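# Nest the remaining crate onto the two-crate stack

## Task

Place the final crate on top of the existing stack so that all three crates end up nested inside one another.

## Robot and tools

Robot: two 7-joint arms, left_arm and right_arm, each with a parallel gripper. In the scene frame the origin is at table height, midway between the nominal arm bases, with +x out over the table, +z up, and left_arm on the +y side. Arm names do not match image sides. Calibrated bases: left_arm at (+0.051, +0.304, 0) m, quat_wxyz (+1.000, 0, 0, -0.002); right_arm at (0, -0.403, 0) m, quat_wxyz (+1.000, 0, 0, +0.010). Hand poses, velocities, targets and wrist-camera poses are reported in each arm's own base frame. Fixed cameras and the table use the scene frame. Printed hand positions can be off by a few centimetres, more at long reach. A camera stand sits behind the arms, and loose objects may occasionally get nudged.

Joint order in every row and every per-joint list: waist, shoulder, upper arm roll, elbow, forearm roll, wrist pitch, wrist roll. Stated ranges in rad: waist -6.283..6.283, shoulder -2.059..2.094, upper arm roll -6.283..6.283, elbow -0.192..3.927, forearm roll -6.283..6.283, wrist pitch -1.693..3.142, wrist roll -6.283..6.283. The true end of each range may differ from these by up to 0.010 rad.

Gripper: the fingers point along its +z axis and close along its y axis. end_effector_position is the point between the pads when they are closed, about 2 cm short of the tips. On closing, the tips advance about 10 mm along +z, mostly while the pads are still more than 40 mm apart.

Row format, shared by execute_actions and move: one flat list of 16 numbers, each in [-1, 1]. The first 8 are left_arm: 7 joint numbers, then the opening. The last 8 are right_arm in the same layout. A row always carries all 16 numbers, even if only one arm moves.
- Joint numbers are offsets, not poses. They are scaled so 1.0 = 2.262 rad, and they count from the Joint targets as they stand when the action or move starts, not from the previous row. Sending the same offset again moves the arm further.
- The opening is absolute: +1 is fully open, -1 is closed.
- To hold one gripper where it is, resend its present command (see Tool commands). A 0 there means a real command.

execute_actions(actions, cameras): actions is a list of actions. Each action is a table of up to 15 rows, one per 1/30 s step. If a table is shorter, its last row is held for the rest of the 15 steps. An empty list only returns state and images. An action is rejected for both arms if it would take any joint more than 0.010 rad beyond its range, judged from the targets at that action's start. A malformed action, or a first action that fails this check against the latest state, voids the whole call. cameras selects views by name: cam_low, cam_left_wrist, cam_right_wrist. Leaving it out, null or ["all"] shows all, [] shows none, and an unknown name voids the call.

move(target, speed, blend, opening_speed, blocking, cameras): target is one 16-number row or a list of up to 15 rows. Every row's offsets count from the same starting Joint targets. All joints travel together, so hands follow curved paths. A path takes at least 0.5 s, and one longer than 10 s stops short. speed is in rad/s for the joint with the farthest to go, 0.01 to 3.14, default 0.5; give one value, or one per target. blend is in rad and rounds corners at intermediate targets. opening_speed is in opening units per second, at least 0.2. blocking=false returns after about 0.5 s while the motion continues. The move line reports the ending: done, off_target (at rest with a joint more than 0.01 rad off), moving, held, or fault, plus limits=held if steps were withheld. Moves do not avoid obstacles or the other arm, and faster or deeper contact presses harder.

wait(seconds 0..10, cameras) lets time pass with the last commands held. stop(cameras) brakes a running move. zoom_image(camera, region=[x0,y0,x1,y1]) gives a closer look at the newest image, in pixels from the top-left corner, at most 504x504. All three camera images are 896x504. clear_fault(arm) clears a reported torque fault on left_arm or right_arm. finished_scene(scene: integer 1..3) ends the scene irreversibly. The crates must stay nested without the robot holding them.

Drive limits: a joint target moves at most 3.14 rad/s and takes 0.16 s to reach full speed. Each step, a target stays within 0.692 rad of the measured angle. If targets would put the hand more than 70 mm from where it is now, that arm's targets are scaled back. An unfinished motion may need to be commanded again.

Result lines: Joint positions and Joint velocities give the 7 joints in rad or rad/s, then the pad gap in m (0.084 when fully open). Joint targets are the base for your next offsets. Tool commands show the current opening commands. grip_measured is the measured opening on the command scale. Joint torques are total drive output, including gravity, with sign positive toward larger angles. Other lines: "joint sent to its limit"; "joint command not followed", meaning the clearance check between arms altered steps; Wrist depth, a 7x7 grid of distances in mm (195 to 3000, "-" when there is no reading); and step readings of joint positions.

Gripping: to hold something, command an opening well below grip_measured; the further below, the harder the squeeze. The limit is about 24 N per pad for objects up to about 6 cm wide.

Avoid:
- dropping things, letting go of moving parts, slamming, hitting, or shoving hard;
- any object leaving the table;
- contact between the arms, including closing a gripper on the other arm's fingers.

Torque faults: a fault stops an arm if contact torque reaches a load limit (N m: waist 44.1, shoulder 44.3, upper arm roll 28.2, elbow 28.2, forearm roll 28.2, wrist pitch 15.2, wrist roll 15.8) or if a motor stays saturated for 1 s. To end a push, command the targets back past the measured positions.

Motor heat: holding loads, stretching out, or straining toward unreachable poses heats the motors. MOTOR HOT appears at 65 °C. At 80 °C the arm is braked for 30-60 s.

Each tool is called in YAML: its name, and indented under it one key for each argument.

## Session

execute_actions:
  actions: []

Scene clock: 0.00 s.
left_arm: end_effector_position=(+0.0497, -0.5211, +0.3479) grip_measured=+1.00 end_effector_quat_wxyz=(-0.533, -0.275, +0.789, -0.137) | right_arm: end_effector_position=(+0.4768, -0.0086, +0.2741) grip_measured=+1.00 end_effector_quat_wxyz=(-0.035, -0.622, +0.711, -0.325)
Joint positions: left_arm=[-1.699 -0.002 0.642 1.102 -1.231 1.331 1.899 0.084] | right_arm=[-0.34 -0.228 0.519 0.878 -0.648 0.884 2.259 0.084]
Joint velocities: within noise
Joint torques (N m): no reading
Motor temperatures (°C): left_arm=[28 27 27 33 37 30 34] | right_arm=[27 35 31 33 29 34 34]
Wrist depth (mm): cam_left_wrist=[2561 - 254 266 1728 1525 1401 / 2612 - 247 223 1741 1585 1417 / 2683 - 238 203 1761 1639 1480 / 2581 - 226 204 1802 1684 1519 / 1781 301 276 213 1880 1743 1575 / 1804 - 255 224 1944 1795 1622 / 1625 - 233 242 1763 1753 679] | cam_right_wrist=[1302 1682 2026 1818 1609 1456 1316 / 1273 1605 1878 1662 1496 1353 1244 / 1230 1562 1761 1580 1414 1293 1191 / 1214 1516 1634 1456 1330 1215 406 / 1186 1469 1537 497 453 420 388 / 1159 1437 1462 472 432 398 369 / 1107 1365 1380 448 412 381 355]
Joint targets: left_arm=[-1.699 -0.002 0.642 1.102 -1.231 1.331 1.899] | right_arm=[-0.340 -0.228 0.519 0.878 -0.648 0.884 2.259]
Tool commands: left_gripper/opening=+1.0 right_gripper/opening=+1.0

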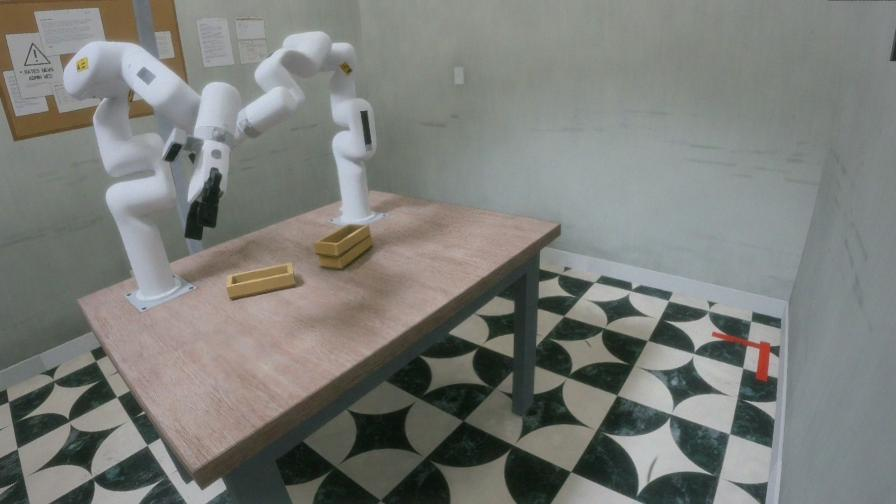

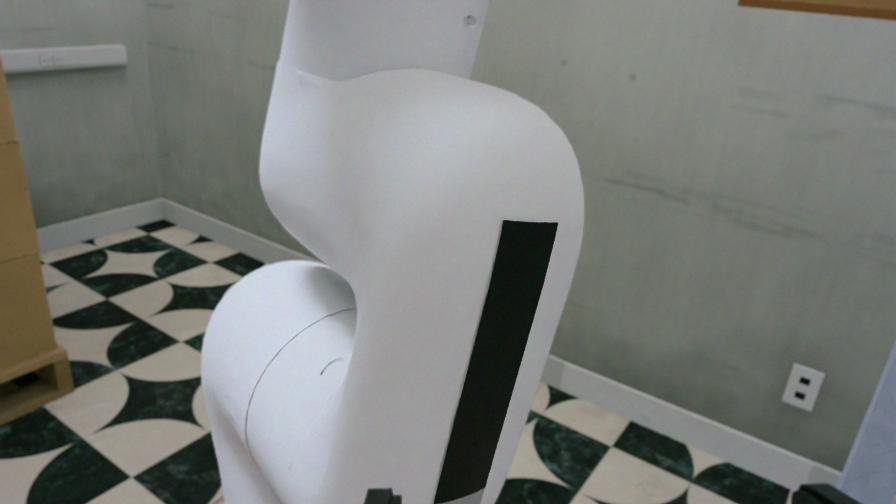

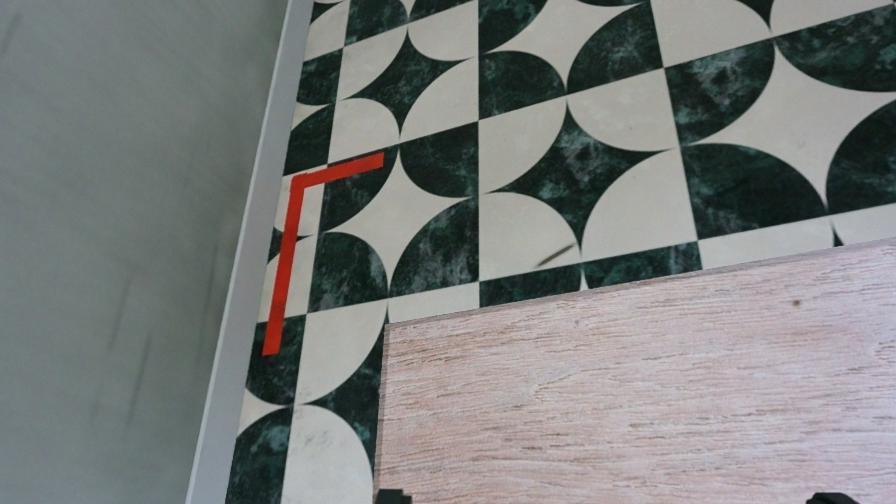

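move:
  target: [0.3437,0.014,-0.2838,0.241,0.5442,0.1266,0.1861,1,-0.4244,0,0,0,0,0,0,1]
  speed: 1.0
  cameras: ["cam_low","cam_left_wrist"]

zoom_image:
  camera: "cam_left_wrist"
  region: [448, 0, 896, 504]

zoom_image:
  camera: "cam_left_wrist"
  region: [0, 0, 448, 504]

Scene clock: 6.10 s.
left_arm: end_effector_position=(+0.2878, -0.3787, +0.4002) grip_measured=+1.00 end_effector_quat_wxyz=(+0.000, +0.049, +0.999, +0.000) | right_arm: end_effector_position=(+0.2665, -0.3954, +0.2741) grip_measured=+1.00 end_effector_quat_wxyz=(-0.181, -0.224, +0.918, -0.272)
Joint positions: left_arm=[-0.921 0.03 0.001 1.647 -0.001 1.617 2.32 0.084] | right_arm=[-1.299 -0.228 0.519 0.878 -0.648 0.884 2.259 0.084]
Joint velocities: within noise
Joint torques (N m): left_arm=[8.98 -17.69 -1.67 22.26 1.25 -0.4 1.59] | right_arm=[-8.33 -10.72 -0.25 21.05 -0.45 -1.83 0.05]
Motor temperatures (°C): left_arm=[28 28 27 35 37 30 34] | right_arm=[27 35 31 35 29 34 34]
Wrist depth (mm): cam_left_wrist=[526 527 526 528 529 529 530 / 527 527 528 528 530 530 530 / 527 528 528 528 528 530 530 / 528 528 518 530 496 481 529 / 525 527 528 528 478 531 531 / 526 526 528 528 528 529 530 / 527 529 527 528 529 530 530] | cam_right_wrist=[1030 1198 1419 1697 1597 1454 1316 / 1065 1237 1467 1674 1488 1359 1243 / 1116 1310 1548 1575 1415 1289 1184 / 1158 1357 1599 1473 1327 1214 1118 / 1870 1432 1536 1393 1266 1156 1073 / 1830 1601 1422 1301 1191 1100 1018 / 1678 1505 1356 1240 1137 1054 971]
Joint targets: left_arm=[-0.921 0.030 0.000 1.647 0.000 1.617 2.320] | right_arm=[-1.300 -0.228 0.519 0.878 -0.648 0.884 2.259]
move: done
Images, in order (width x height): cam_low 896x504, cam_left_wrist 896x504.

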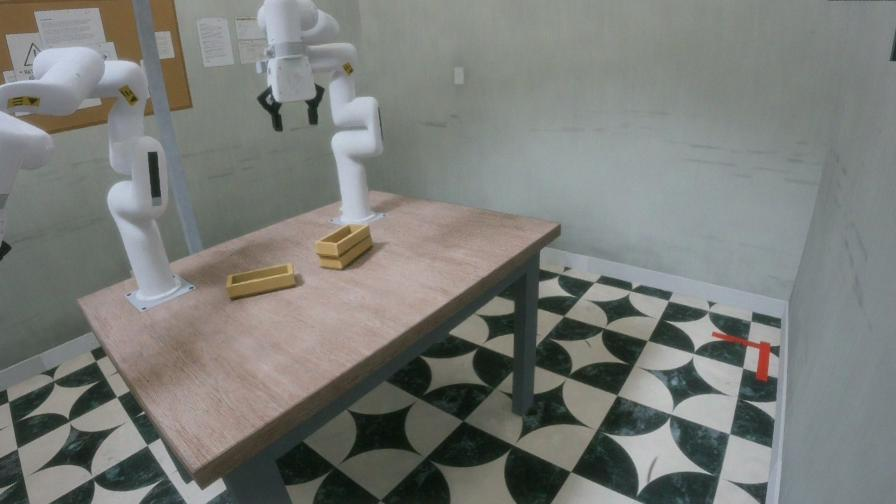

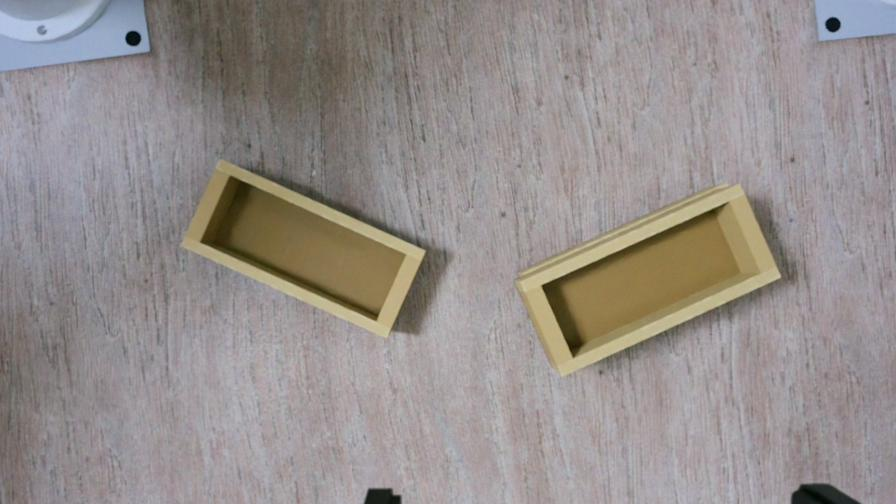

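Scaled by 1.000.

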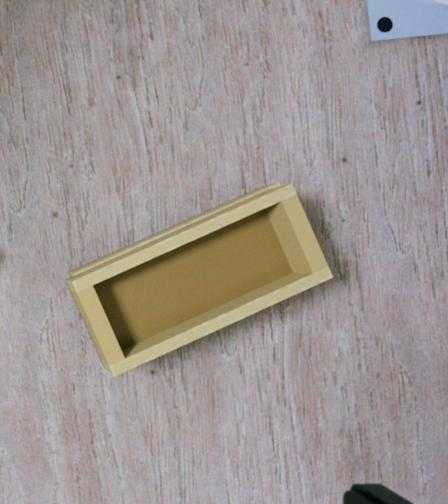

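Scaled by 1.000.

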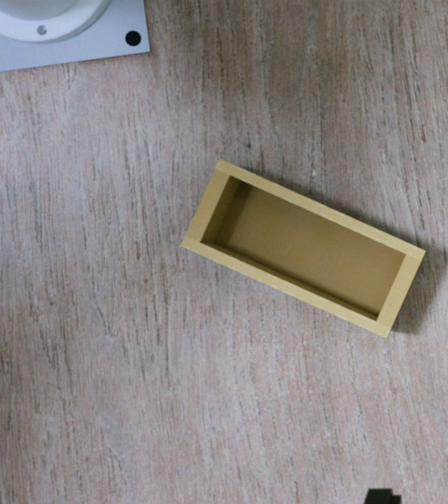

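move:
  target: [-0.1174,0.1477,0,-0.1530,0,-0.3007,-0.6282,1,0,0,0,0,0,0,0,1]
  speed: 1.0
  cameras: ["cam_left_wrist"]

Scene clock: 11.73 s.
left_arm: end_effector_position=(+0.2067, -0.5110, +0.1304) grip_measured=+1.00 end_effector_quat_wxyz=(+0.000, -0.504, +0.864, +0.000) | right_arm: end_effector_position=(+0.2665, -0.3955, +0.2741) grip_measured=+1.00 end_effector_quat_wxyz=(-0.181, -0.224, +0.918, -0.272)
Joint positions: left_arm=[-1.187 0.364 0 1.301 0 0.937 0.899 0.084] | right_arm=[-1.3 -0.228 0.519 0.878 -0.648 0.884 2.259 0.084]
Joint velocities: within noise
Joint torques (N m): left_arm=[-9.97 -26.65 -0.01 15.84 0.77 -5.14 -1.39] | right_arm=[-7.83 -10.83 -0.78 21.04 -0.38 -1.85 0.02]
Motor temperatures (°C): left_arm=[28 28 27 35 37 30 35] | right_arm=[27 36 31 36 29 34 34]
Wrist depth (mm): cam_left_wrist=[257 258 258 259 259 260 260 / 257 258 258 259 260 260 260 / 258 258 259 258 259 260 261 / 258 258 258 248 248 260 261 / 258 258 259 249 249 260 261 / 258 258 259 249 249 260 261 / 259 259 259 249 249 260 261] | cam_right_wrist=[1032 1197 1416 1702 1622 1450 1318 / 1059 1235 1464 1658 1499 1357 1242 / 1113 1301 1557 1565 1411 1293 1178 / 1156 1360 1583 1459 1321 1213 1117 / 1865 1444 1530 1387 1261 1164 1072 / 1822 1590 1426 1300 1189 1097 1019 / 1686 1509 1361 1232 1140 1060 973]
Joint targets: left_arm=[-1.187 0.364 0.000 1.301 0.000 0.937 0.899] | right_arm=[-1.300 -0.228 0.519 0.878 -0.648 0.884 2.259]
move: done
Images, in order (width x height): cam_left_wrist 896x504.

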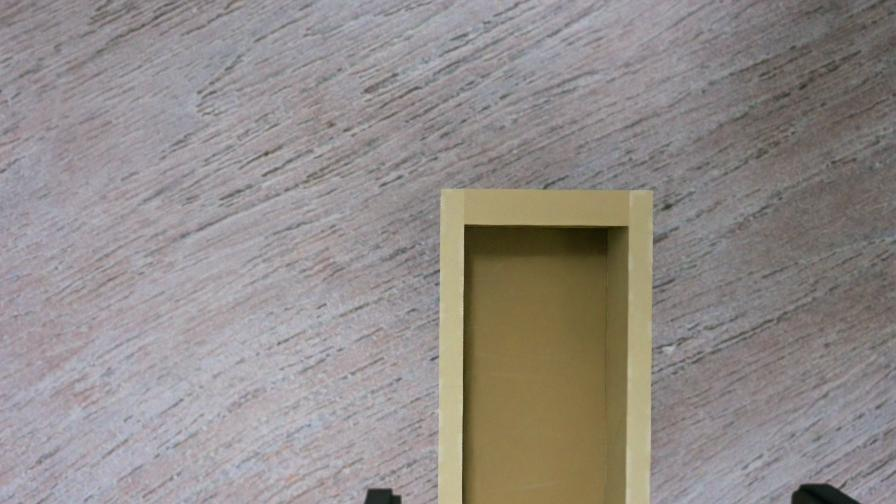

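move:
  target: [-0.0007,0.0688,0,-0.0304,0,-0.0992,0.0022,1,0,0,0,0,0,0,0,1]
  speed: 0.3
  cameras: ["cam_left_wrist"]

move:
  target: [0,0,0,0,0,0,0,0.3,0,0,0,0,0,0,0,1]
  opening_speed: 0.6
  cameras: ["cam_left_wrist"]

Scene clock: 19.33 s.
left_arm: end_effector_position=(+0.2054, -0.5098, +0.0355) grip_measured=+1.00 end_effector_quat_wxyz=(+0.000, -0.501, +0.865, +0.000) | right_arm: end_effector_position=(+0.2665, -0.3955, +0.2741) grip_measured=+1.00 end_effector_quat_wxyz=(-0.181, -0.224, +0.918, -0.272)
Joint positions: left_arm=[-1.188 0.519 0 1.232 0 0.713 0.904 0.084] | right_arm=[-1.3 -0.228 0.519 0.878 -0.648 0.884 2.259 0.084]
Joint velocities: within noise
Joint torques (N m): left_arm=[-10.11 -28.52 0.92 14.13 0.38 -4.99 1.59] | right_arm=[-6.9 -10.82 -1.26 21.02 -0.37 -1.88 -0.01]
Motor temperatures (°C): left_arm=[28 28 27 36 37 30 35] | right_arm=[27 36 31 37 29 34 34]
Wrist depth (mm): cam_left_wrist=[- - - - - - - / - - - - - - - / - - - - - - - / - - - - - - - / - - - - - - - / - - - - - - - / - - - - - - -] | cam_right_wrist=[1028 1189 1413 1711 1607 1458 1316 / 1062 1219 1472 1668 1506 1364 1235 / 1116 1309 1554 1576 1415 1296 1182 / 1162 1361 1587 1462 1330 1211 1118 / 1873 1439 1530 1379 1264 1157 1069 / 1832 1586 1418 1302 1186 1097 1021 / 1669 1500 1351 1235 1132 1056 970]
Joint targets: left_arm=[-1.188 0.519 0.000 1.232 0.000 0.713 0.904] | right_arm=[-1.300 -0.228 0.519 0.878 -0.648 0.884 2.259]
move: done
Images, in order (width x height): cam_left_wrist 896x504.

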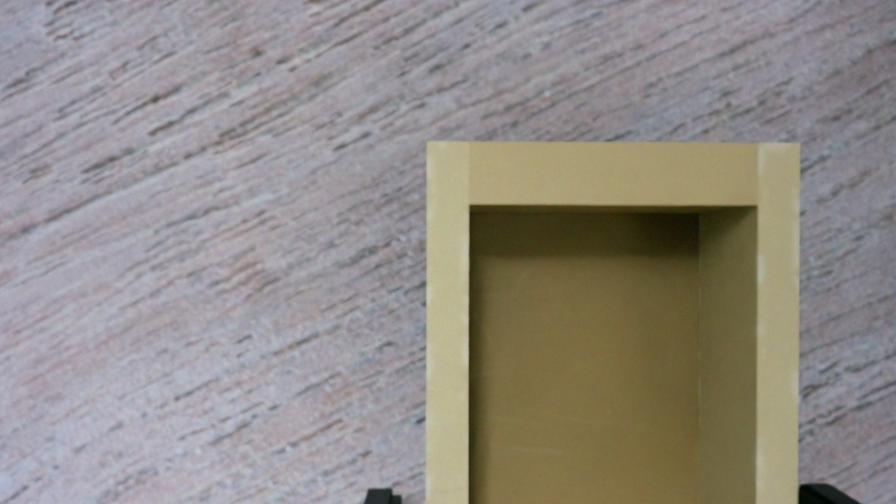

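Scene clock: 20.70 s.
left_arm: end_effector_position=(+0.2054, -0.5098, +0.0354) grip_measured=+0.67 end_effector_quat_wxyz=(+0.000, -0.501, +0.865, +0.000) | right_arm: end_effector_position=(+0.2665, -0.3955, +0.2741) grip_measured=+1.00 end_effector_quat_wxyz=(-0.181, -0.224, +0.918, -0.272)
Joint positions: left_arm=[-1.188 0.519 0 1.232 0 0.713 0.904 0.072] | right_arm=[-1.3 -0.228 0.519 0.878 -0.648 0.884 2.259 0.084]
Joint velocities: within noise
Joint torques (N m): left_arm=[-9.38 -28.88 1.02 14.43 0.12 -4.32 1.43] | right_arm=[-6.77 -10.67 -1.4 21.06 -0.39 -1.86 -0.01]
Motor temperatures (°C): left_arm=[28 28 27 36 37 30 35] | right_arm=[27 36 31 37 29 34 34]
Wrist depth (mm): cam_left_wrist=[- - - - - - - / - - - - - - - / - - - - - - - / - - - - - - - / - - - - - - - / - - - - - - - / - - - - - - -] | cam_right_wrist=[1028 1198 1400 1716 1605 1456 1322 / 1059 1233 1463 1677 1496 1353 1241 / 1116 1314 1554 1563 1406 1284 1181 / 1158 1360 1585 1456 1330 1218 1117 / 1857 1447 1529 1383 1263 1163 1071 / 1815 1574 1425 1297 1186 1095 1017 / 1688 1486 1351 1235 1137 1055 971]
Joint targets: left_arm=[-1.188 0.519 0.000 1.232 0.000 0.713 0.904] | right_arm=[-1.300 -0.228 0.519 0.878 -0.648 0.884 2.259]
move: done
Images, in order (width x height): cam_left_wrist 896x504.

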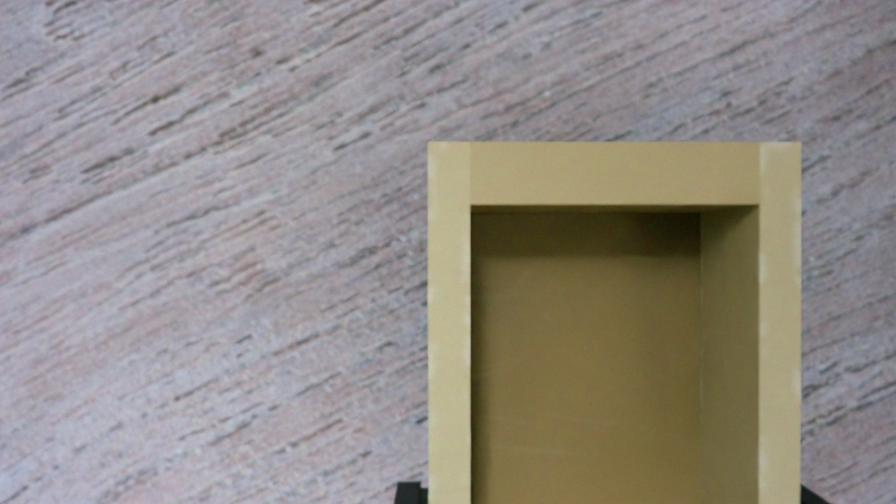

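move:
  target:
    - [0,-0.0821,0,0.0378,0,0.1199,0,-1,0,0,0,0,0,0,0,1]
    - [0.1863,-0.3775,0,-0.3121,0,0.0655,-0.1946,-1,0,0,0,0,0,0,0,1]
  speed: [0.3,0.6]
  cameras: ["cam_left_wrist","cam_low"]

zoom_image:
  camera: "cam_left_wrist"
  region: [400, 0, 850, 250]

Scene clock: 25.43 s.
left_arm: end_effector_position=(+0.2446, -0.2356, +0.1450) grip_measured=+0.67 end_effector_quat_wxyz=(+0.000, +0.817, -0.577, +0.000) | right_arm: end_effector_position=(+0.2665, -0.3955, +0.2741) grip_measured=+1.00 end_effector_quat_wxyz=(-0.181, -0.224, +0.918, -0.272)
Joint positions: left_arm=[-0.767 -0.334 0 0.527 0 0.861 0.464 0.072] | right_arm=[-1.3 -0.228 0.519 0.878 -0.648 0.884 2.259 0.084]
Joint velocities: within noise
Joint torques (N m): left_arm=[8.87 -21.98 0.67 15.95 -0.29 -5.09 -1.35] | right_arm=[-5.88 -10.79 -1.95 21.01 -0.34 -1.88 0.04]
Motor temperatures (°C): left_arm=[29 28 27 36 37 30 35] | right_arm=[27 36 31 37 29 34 34]
Wrist depth (mm): cam_left_wrist=[272 272 273 274 274 274 275 / 272 273 273 - 274 275 275 / 272 273 - - - - 275 / 273 273 - - - - 276 / 273 273 - - - - 276 / 273 274 - - - - 276 / 273 274 - - - - 276] | cam_right_wrist=[1030 1194 1408 1721 1619 1454 1321 / 1060 1235 1469 1657 1496 1362 1240 / 1112 1300 1550 1567 1415 1295 1180 / 1157 1358 1590 1448 1323 1212 1124 / 1848 1441 1532 1380 1263 1159 1067 / 1824 1570 1445 1300 1180 1106 1018 / 1673 1498 1362 1238 1143 1057 977]
Joint targets: left_arm=[-0.767 -0.335 0.000 0.526 0.000 0.861 0.464] | right_arm=[-1.300 -0.228 0.519 0.878 -0.648 0.884 2.259]
move: done
Images, in order (width x height): cam_low 896x504, cam_left_wrist 896x504.

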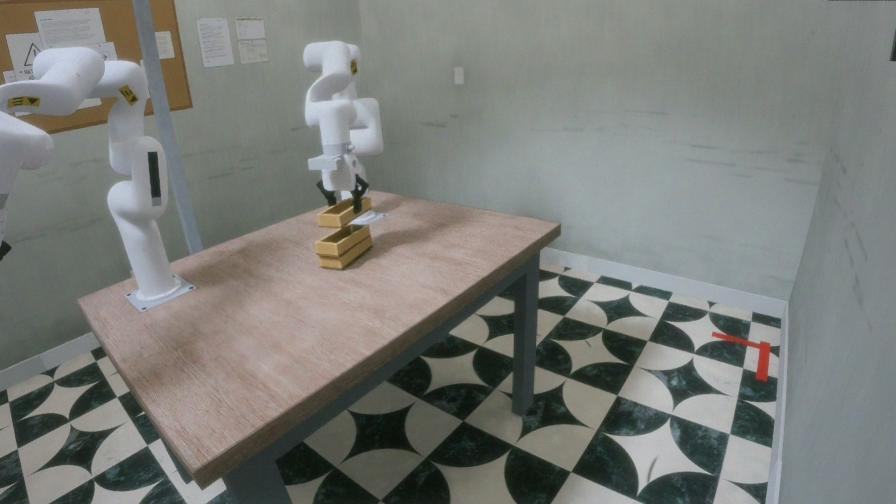

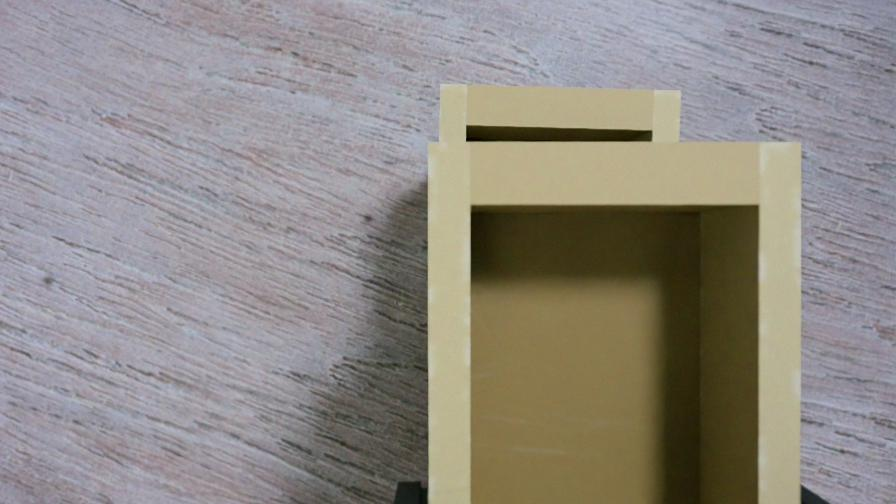

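Scaled by 1.120 from the camera's 896x504 image, which has a finer 1280x720 frame.

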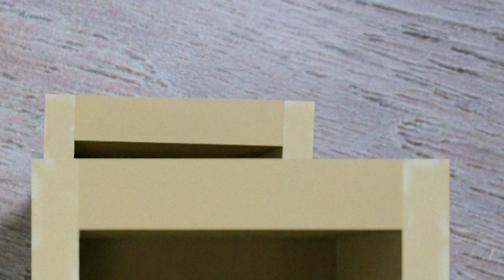

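zoom_image:
  camera: "cam_low"
  region: [300, 190, 390, 280]

Scaled by 5.600 from the camera's 896x504 image, which has a finer 1280x720 frame.

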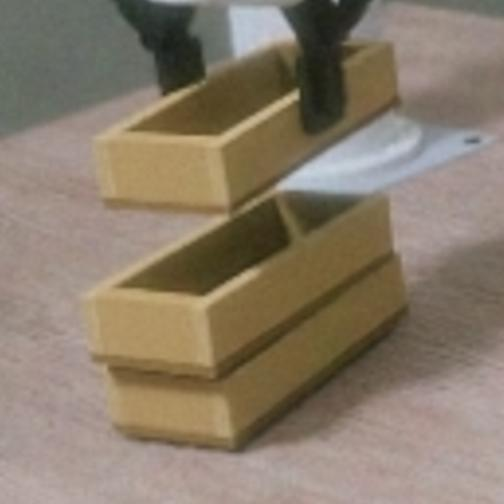

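move:
  target: [-0.0136,0.0604,0,0.0216,0,-0.0388,-0.0028,-1,0,0,0,0,0,0,0,1]
  speed: 0.15
  cameras: ["cam_low"]

zoom_image:
  camera: "cam_low"
  region: [300, 200, 390, 280]

Scene clock: 33.90 s.
left_arm: end_effector_position=(+0.2546, -0.2608, +0.1221) grip_measured=+0.67 end_effector_quat_wxyz=(+0.000, +0.810, -0.587, +0.000) | right_arm: end_effector_position=(+0.2665, -0.3955, +0.2741) grip_measured=+1.00 end_effector_quat_wxyz=(-0.181, -0.224, +0.918, -0.272)
Joint positions: left_arm=[-0.798 -0.198 0 0.575 0 0.773 0.457 0.072] | right_arm=[-1.3 -0.228 0.519 0.878 -0.648 0.884 2.259 0.084]
Joint velocities: within noise
Joint torques (N m): left_arm=[-10.08 -10.09 -0.7 21.23 -0.31 -5.15 -1.35] | right_arm=[-4.95 -10.56 -2.52 21.06 -0.37 -1.88 0.01]
Motor temperatures (°C): left_arm=[29 28 27 36 37 31 35] | right_arm=[27 36 31 37 29 34 34]
Wrist depth (mm): cam_left_wrist=[249 250 250 251 251 252 252 / 250 250 251 250 251 252 252 / 250 250 - - - - 252 / 250 250 - - - - 253 / 250 250 - - - - 253 / 250 251 - - - - 253 / 251 251 - - - - 253] | cam_right_wrist=[1030 1190 1411 1713 1605 1442 1318 / 1057 1236 1483 1674 1501 1366 1235 / 1114 1307 1551 1570 1422 1293 1181 / 1158 1357 1593 1462 1330 1206 1119 / 1857 1449 1529 1384 1269 1159 1077 / 1815 1584 1420 1289 1192 1101 1023 / 1685 1492 1353 1235 1131 1052 973]
Joint targets: left_arm=[-0.798 -0.198 0.000 0.575 0.000 0.773 0.457] | right_arm=[-1.300 -0.228 0.519 0.878 -0.648 0.884 2.259]
move: done
Images, in order (width x height): cam_low 896x504.

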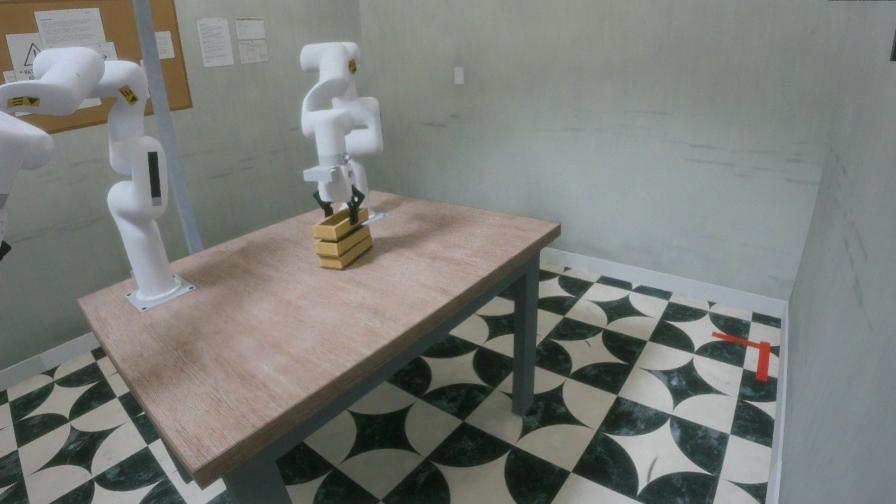

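Scaled by 5.600 from the camera's 896x504 image, which has a finer 1280x720 frame.

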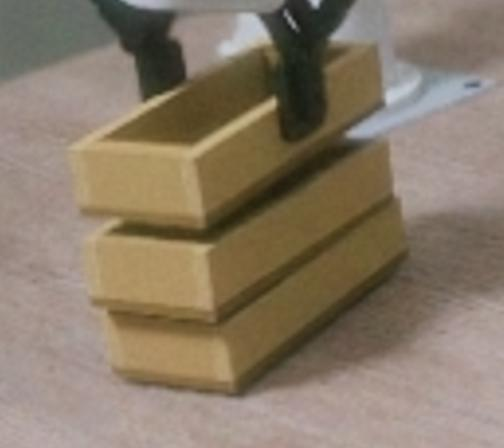

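move:
  target: [0,0.0101,0,-0.0052,0,-0.0153,0,-1,0,0,0,0,0,0,0,1]
  speed: 0.05
  cameras: ["cam_low","cam_left_wrist"]

zoom_image:
  camera: "cam_low"
  region: [300, 200, 390, 280]

Scene clock: 35.97 s.
left_arm: end_effector_position=(+0.2546, -0.2608, +0.1121) grip_measured=+0.67 end_effector_quat_wxyz=(+0.000, +0.810, -0.587, +0.000) | right_arm: end_effector_position=(+0.2665, -0.3955, +0.2741) grip_measured=+1.00 end_effector_quat_wxyz=(-0.181, -0.224, +0.918, -0.272)
Joint positions: left_arm=[-0.798 -0.175 0 0.564 0 0.739 0.457 0.072] | right_arm=[-1.3 -0.228 0.519 0.878 -0.648 0.884 2.259 0.084]
Joint velocities: within noise
Joint torques (N m): left_arm=[-9.6 -10.24 -0.82 14.73 -0.32 -5.13 -1.25] | right_arm=[-4.51 -10.84 -2.61 21.15 -0.24 -1.84 -0.01]
Motor temperatures (°C): left_arm=[29 28 27 36 37 31 35] | right_arm=[27 36 31 38 29 34 34]
Wrist depth (mm): cam_left_wrist=[240 240 240 241 241 242 242 / 240 240 241 241 241 242 242 / 240 240 - - - - 242 / 240 240 - - - - 242 / 240 241 - - - - 242 / 240 241 - - - - 243 / 241 241 - - - - 243] | cam_right_wrist=[1030 1193 1417 1713 1603 1448 1318 / 1059 1236 1476 1667 1489 1361 1243 / 1110 1320 1550 1566 1420 1280 1179 / 1154 1355 1583 1471 1335 1213 1115 / 1858 1436 1532 1378 1273 1162 1072 / 1815 1583 1414 1296 1191 1099 1020 / 1663 1493 1353 1231 1139 1051 967]
Joint targets: left_arm=[-0.798 -0.175 0.000 0.563 0.000 0.739 0.457] | right_arm=[-1.300 -0.228 0.519 0.878 -0.648 0.884 2.259]
move: done
Images, in order (width x height): cam_low 896x504, cam_left_wrist 896x504.

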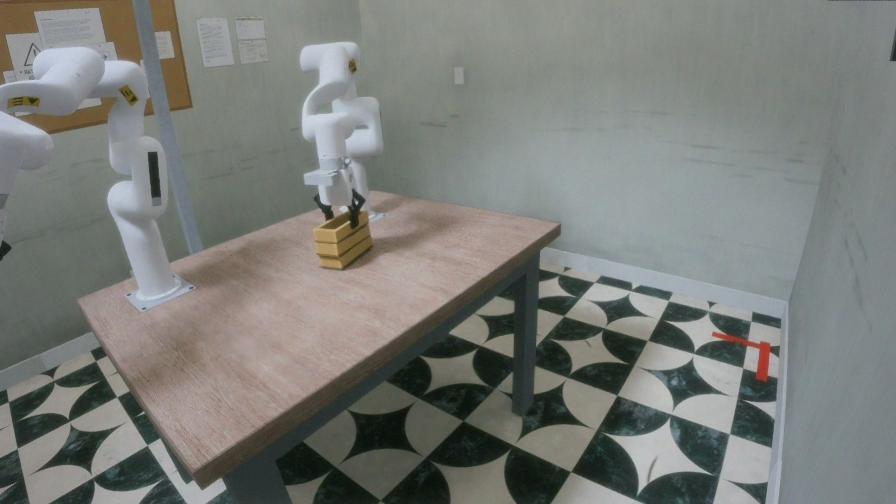

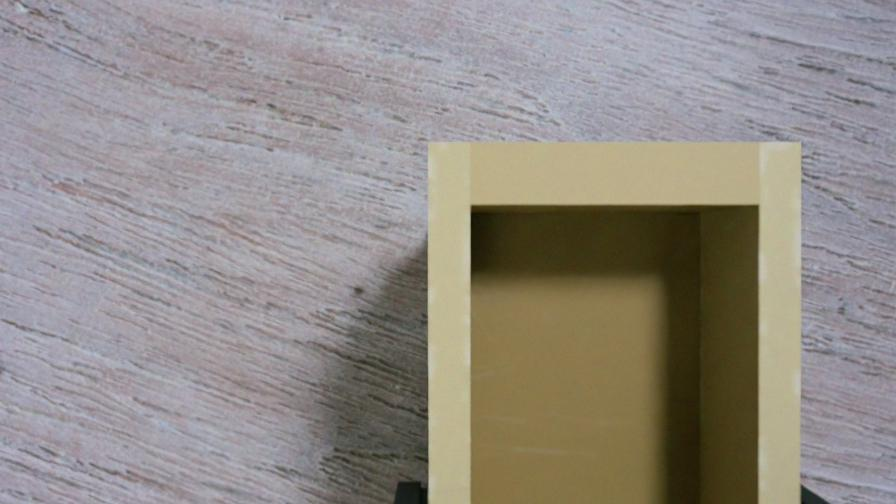

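Scaled by 5.600 from the camera's 896x504 image, which has a finer 1280x720 frame.

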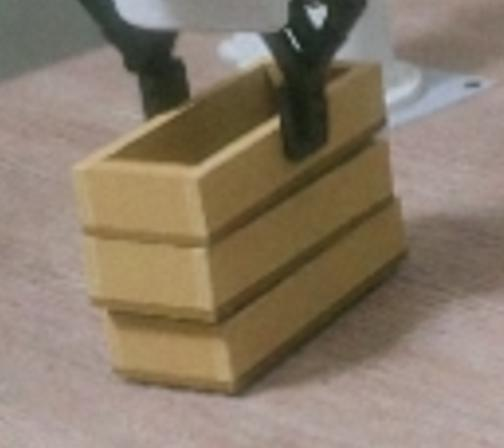

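move:
  target: [0,0.0015,0,-0.0008,0,-0.0023,0,-1,0,0,0,0,0,0,0,1]
  speed: 0.05
  cameras: ["cam_low"]

zoom_image:
  camera: "cam_low"
  region: [300, 200, 390, 280]

Scene clock: 39.27 s.
left_arm: end_effector_position=(+0.2546, -0.2608, +0.1106) grip_measured=+0.67 end_effector_quat_wxyz=(+0.000, +0.810, -0.587, +0.000) | right_arm: end_effector_position=(+0.2665, -0.3955, +0.2741) grip_measured=+1.00 end_effector_quat_wxyz=(-0.181, -0.224, +0.918, -0.272)
Joint positions: left_arm=[-0.798 -0.172 0 0.562 0 0.734 0.457 0.072] | right_arm=[-1.3 -0.228 0.519 0.878 -0.648 0.884 2.259 0.084]
Joint velocities: within noise
Joint torques (N m): left_arm=[-9.03 -9.78 -0.55 14.18 -0.29 -4.98 -1.17] | right_arm=[-3.78 -10.67 -3.04 21.13 -0.38 -1.87 0]
Motor temperatures (°C): left_arm=[29 28 27 36 37 31 35] | right_arm=[27 36 31 38 29 34 34]
Wrist depth (mm): cam_left_wrist=[238 239 239 239 240 240 241 / 238 239 239 240 240 240 241 / 238 239 - - - - 241 / 239 239 - - - - 241 / 239 239 - - - - 241 / 239 239 - - - - 241 / 239 240 - - - - 242] | cam_right_wrist=[1030 1189 1401 1695 1612 1451 1322 / 1057 1228 1472 1679 1509 1363 1236 / 1111 1316 1534 1551 1415 1298 1179 / 1154 1360 1591 1472 1324 1213 1119 / 1855 1437 1534 1386 1266 1161 1073 / 1821 1581 1424 1308 1181 1099 1020 / 1693 1487 1354 1231 1133 1051 973]
Joint targets: left_arm=[-0.798 -0.172 0.000 0.562 0.000 0.734 0.457] | right_arm=[-1.300 -0.228 0.519 0.878 -0.648 0.884 2.259]
move: done
Images, in order (width x height): cam_low 896x504.

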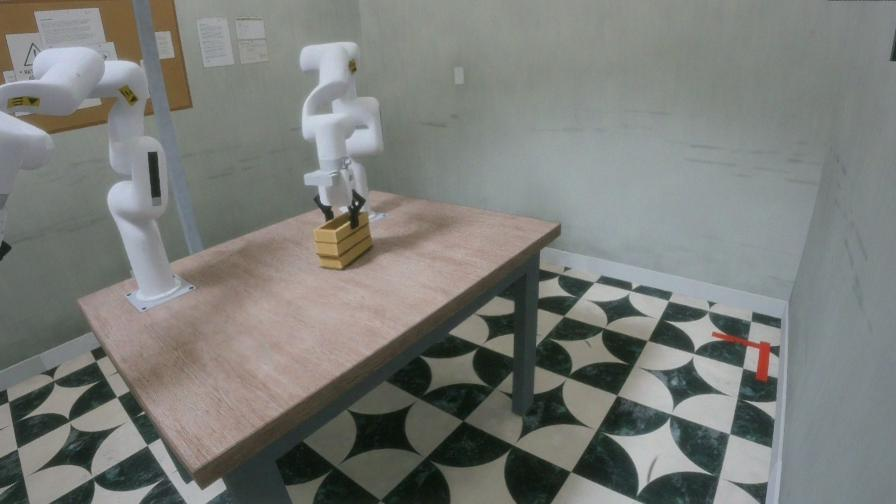

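Scaled by 5.600 from the camera's 896x504 image, which has a finer 1280x720 frame.

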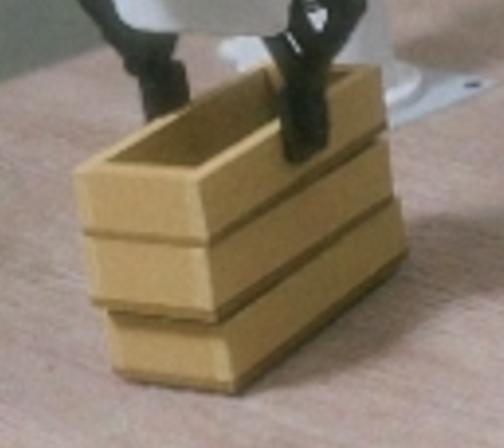

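move:
  target:
    - [0,0,0,0,0,0,0,1,0,0,0,0,0,0,0,1]
    - [0,0.0401,0,-0.0145,0,-0.0546,0,1,0,0,0,0,0,0,0,1]
  speed: 0.12
  opening_speed: 0.7
  cameras: ["cam_left_wrist","cam_low"]

zoom_image:
  camera: "cam_low"
  region: [300, 200, 390, 280]

Scene clock: 46.60 s.
left_arm: end_effector_position=(+0.2545, -0.2606, +0.0754) grip_measured=+1.00 end_effector_quat_wxyz=(+0.000, +0.810, -0.587, +0.000) | right_arm: end_effector_position=(+0.2665, -0.3955, +0.2741) grip_measured=+1.00 end_effector_quat_wxyz=(-0.181, -0.224, +0.918, -0.272)
Joint positions: left_arm=[-0.798 -0.081 0 0.529 0 0.61 0.457 0.084] | right_arm=[-1.3 -0.228 0.519 0.878 -0.648 0.884 2.259 0.084]
Joint velocities: within noise
Joint torques (N m): left_arm=[-8.11 -11.22 -0.14 13.02 -0.24 -5.2 -1.09] | right_arm=[-2.4 -10.78 -3.06 21.13 -0.38 -1.95 -0.06]
Motor temperatures (°C): left_arm=[29 28 27 36 37 31 35] | right_arm=[27 36 31 38 29 34 34]
Wrist depth (mm): cam_left_wrist=[203 204 204 204 205 205 205 / 203 204 204 204 205 205 206 / 204 - - - - - - / 204 - - - - - - / 204 - - - - - - / 204 - - - - - - / 204 - - - - - -] | cam_right_wrist=[1031 1197 1424 1724 1618 1435 1316 / 1062 1242 1475 1665 1505 1348 1239 / 1112 1308 1551 1574 1412 1294 1180 / 1151 1360 1598 1463 1327 1210 1119 / 1858 1434 1535 1379 1262 1158 1070 / 1816 1588 1427 1293 1186 1100 1021 / 1677 1489 1353 1239 1140 1050 973]
Joint targets: left_arm=[-0.798 -0.081 0.000 0.529 0.000 0.610 0.457] | right_arm=[-1.300 -0.228 0.519 0.878 -0.648 0.884 2.259]
move: done
Images, in order (width x height): cam_low 896x504, cam_left_wrist 896x504.

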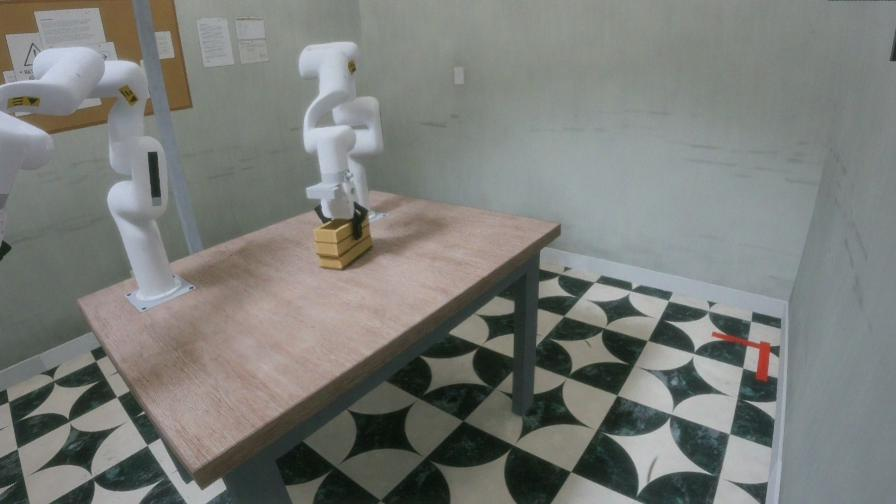

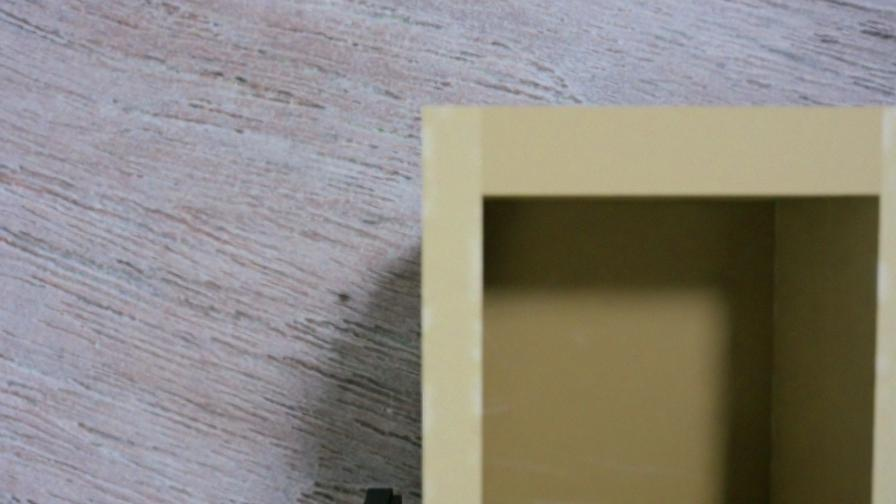

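Scaled by 5.600 from the camera's 896x504 image, which has a finer 1280x720 frame.

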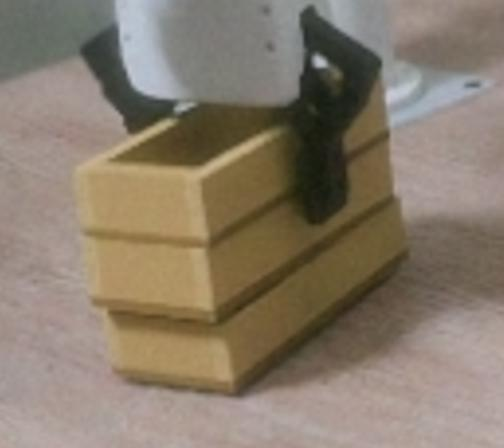

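move:
  target: [0,0,0,0,0,0,0,0.3,0,0,0,0,0,0,0,1]
  opening_speed: 0.6
  cameras: ["cam_low"]

move:
  target:
    - [0,-0.0454,0,0.0169,0,0.0623,0,-1,0,0,0,0,0,0,0,1]
    - [0.0239,-0.1009,0,-0.0347,0,0.0662,0.0241,-1,0,0,0,0,0,0,0,1]
  speed: 0.15
  cameras: ["cam_left_wrist","cam_low"]

zoom_image:
  camera: "cam_left_wrist"
  region: [400, 0, 896, 250]

zoom_image:
  camera: "cam_low"
  region: [300, 190, 390, 280]

Scene clock: 50.20 s.
left_arm: end_effector_position=(+0.2545, -0.2606, +0.0754) grip_measured=+0.68 end_effector_quat_wxyz=(+0.000, +0.810, -0.587, +0.000) | right_arm: end_effector_position=(+0.2665, -0.3955, +0.2741) grip_measured=+1.00 end_effector_quat_wxyz=(-0.181, -0.224, +0.918, -0.272)
Joint positions: left_arm=[-0.798 -0.081 0 0.529 0 0.61 0.457 0.072] | right_arm=[-1.3 -0.228 0.519 0.878 -0.648 0.884 2.259 0.084]
Joint velocities: within noise
Joint torques (N m): left_arm=[-7.57 -12.08 0.16 14.38 -0.22 -4.4 -0.97] | right_arm=[-1.7 -10.78 -3 21.1 -0.31 -1.9 0]
Motor temperatures (°C): left_arm=[29 28 27 36 37 31 35] | right_arm=[27 36 31 38 29 34 34]
Wrist depth (mm): cam_left_wrist=[203 204 204 204 205 205 205 / 204 204 204 205 205 205 205 / 204 - - - - - - / 204 - - - - - - / 204 - - - - - - / 204 - - - - - 206 / 204 - - - - - 206] | cam_right_wrist=[1030 1199 1412 1691 1616 1443 1311 / 1060 1241 1466 1671 1502 1369 1240 / 1113 1308 1533 1557 1408 1297 1184 / 1157 1362 1585 1459 1327 1214 1114 / 1841 1444 1522 1375 1270 1159 1070 / 1819 1585 1427 1298 1190 1100 1023 / 1674 1488 1350 1236 1132 1056 969]
Joint targets: left_arm=[-0.798 -0.081 0.000 0.529 0.000 0.610 0.457] | right_arm=[-1.300 -0.228 0.519 0.878 -0.648 0.884 2.259]
move: done
Images, in order (width x height): cam_low 896x504.

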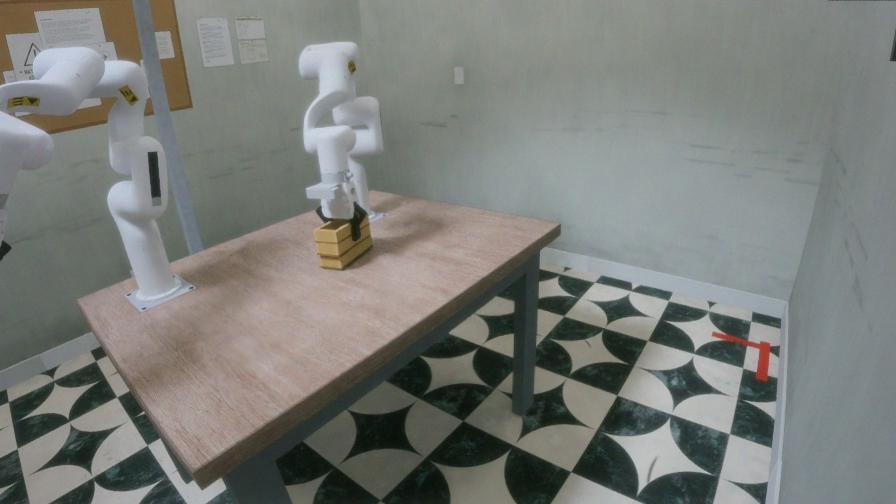

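Scene clock: 52.50 s.
left_arm: end_effector_position=(+0.2421, -0.2226, +0.1156) grip_measured=+0.68 end_effector_quat_wxyz=(+0.000, +0.810, -0.587, +0.000) | right_arm: end_effector_position=(+0.2665, -0.3955, +0.2741) grip_measured=+1.00 end_effector_quat_wxyz=(-0.181, -0.224, +0.918, -0.272)
Joint positions: left_arm=[-0.744 -0.309 0 0.45 0 0.76 0.512 0.072] | right_arm=[-1.3 -0.228 0.519 0.878 -0.648 0.884 2.259 0.084]
Joint velocities: within noise
Joint torques (N m): left_arm=[9.2 -22.21 0.46 15.35 -0.34 -0.76 1.54] | right_arm=[-1.14 -10.7 -3 21.07 -0.4 -1.92 -0.01]
Motor temperatures (°C): left_arm=[29 28 27 36 37 31 35] | right_arm=[27 36 31 38 29 34 34]
Wrist depth (mm): cam_left_wrist=[243 243 244 244 245 245 245 / 243 243 244 205 205 245 245 / 243 - - - - - - / 244 - - - - - - / 244 - - - - - - / 244 - - - - - 246 / 244 - - - - - 247] | cam_right_wrist=[1025 1197 1411 1712 1618 1457 1319 / 1058 1240 1443 1673 1488 1360 1238 / 1114 1303 1553 1562 1417 1289 1189 / 1149 1350 1587 1477 1335 1215 1117 / 1867 1445 1531 1397 1261 1159 1075 / 1807 1578 1436 1299 1183 1096 1019 / 1686 1493 1355 1238 1131 1060 977]
Joint targets: left_arm=[-0.744 -0.309 0.000 0.450 0.000 0.760 0.512] | right_arm=[-1.300 -0.228 0.519 0.878 -0.648 0.884 2.259]
move: done
Images, in order (width x height): cam_low 896x504, cam_left_wrist 896x504.

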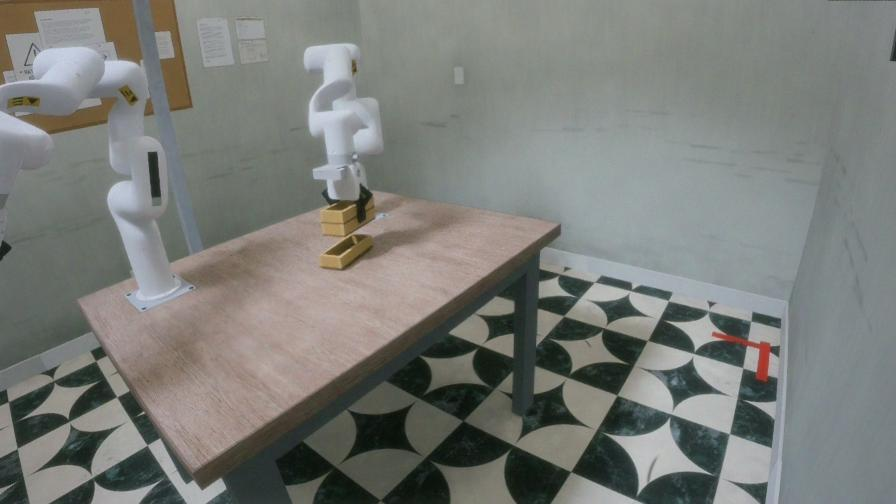

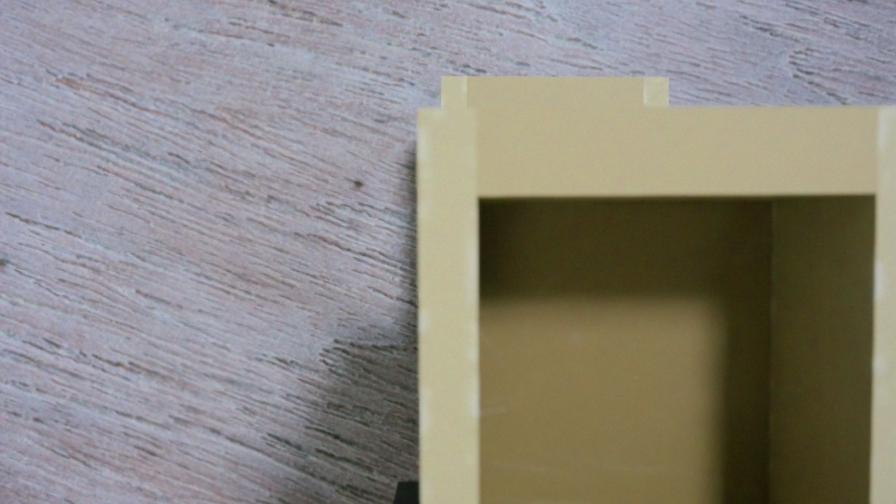

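Scaled by 1.016 from the camera's 896x504 image, which has a finer 1280x720 frame.

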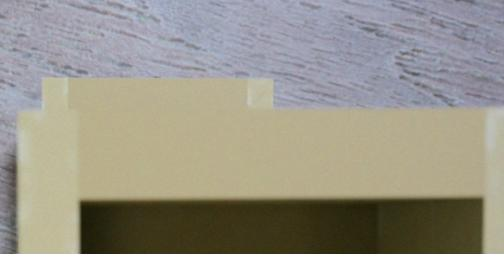

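Scaled by 5.600 from the camera's 896x504 image, which has a finer 1280x720 frame.

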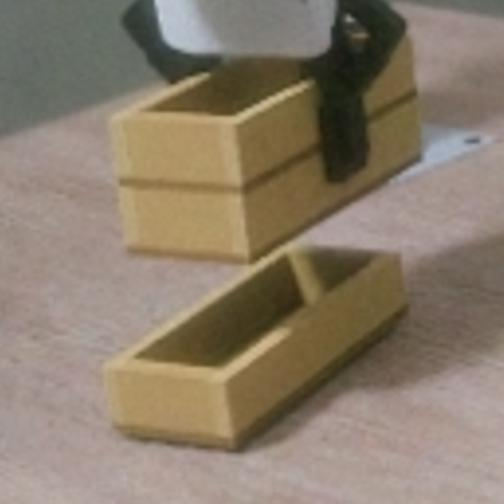

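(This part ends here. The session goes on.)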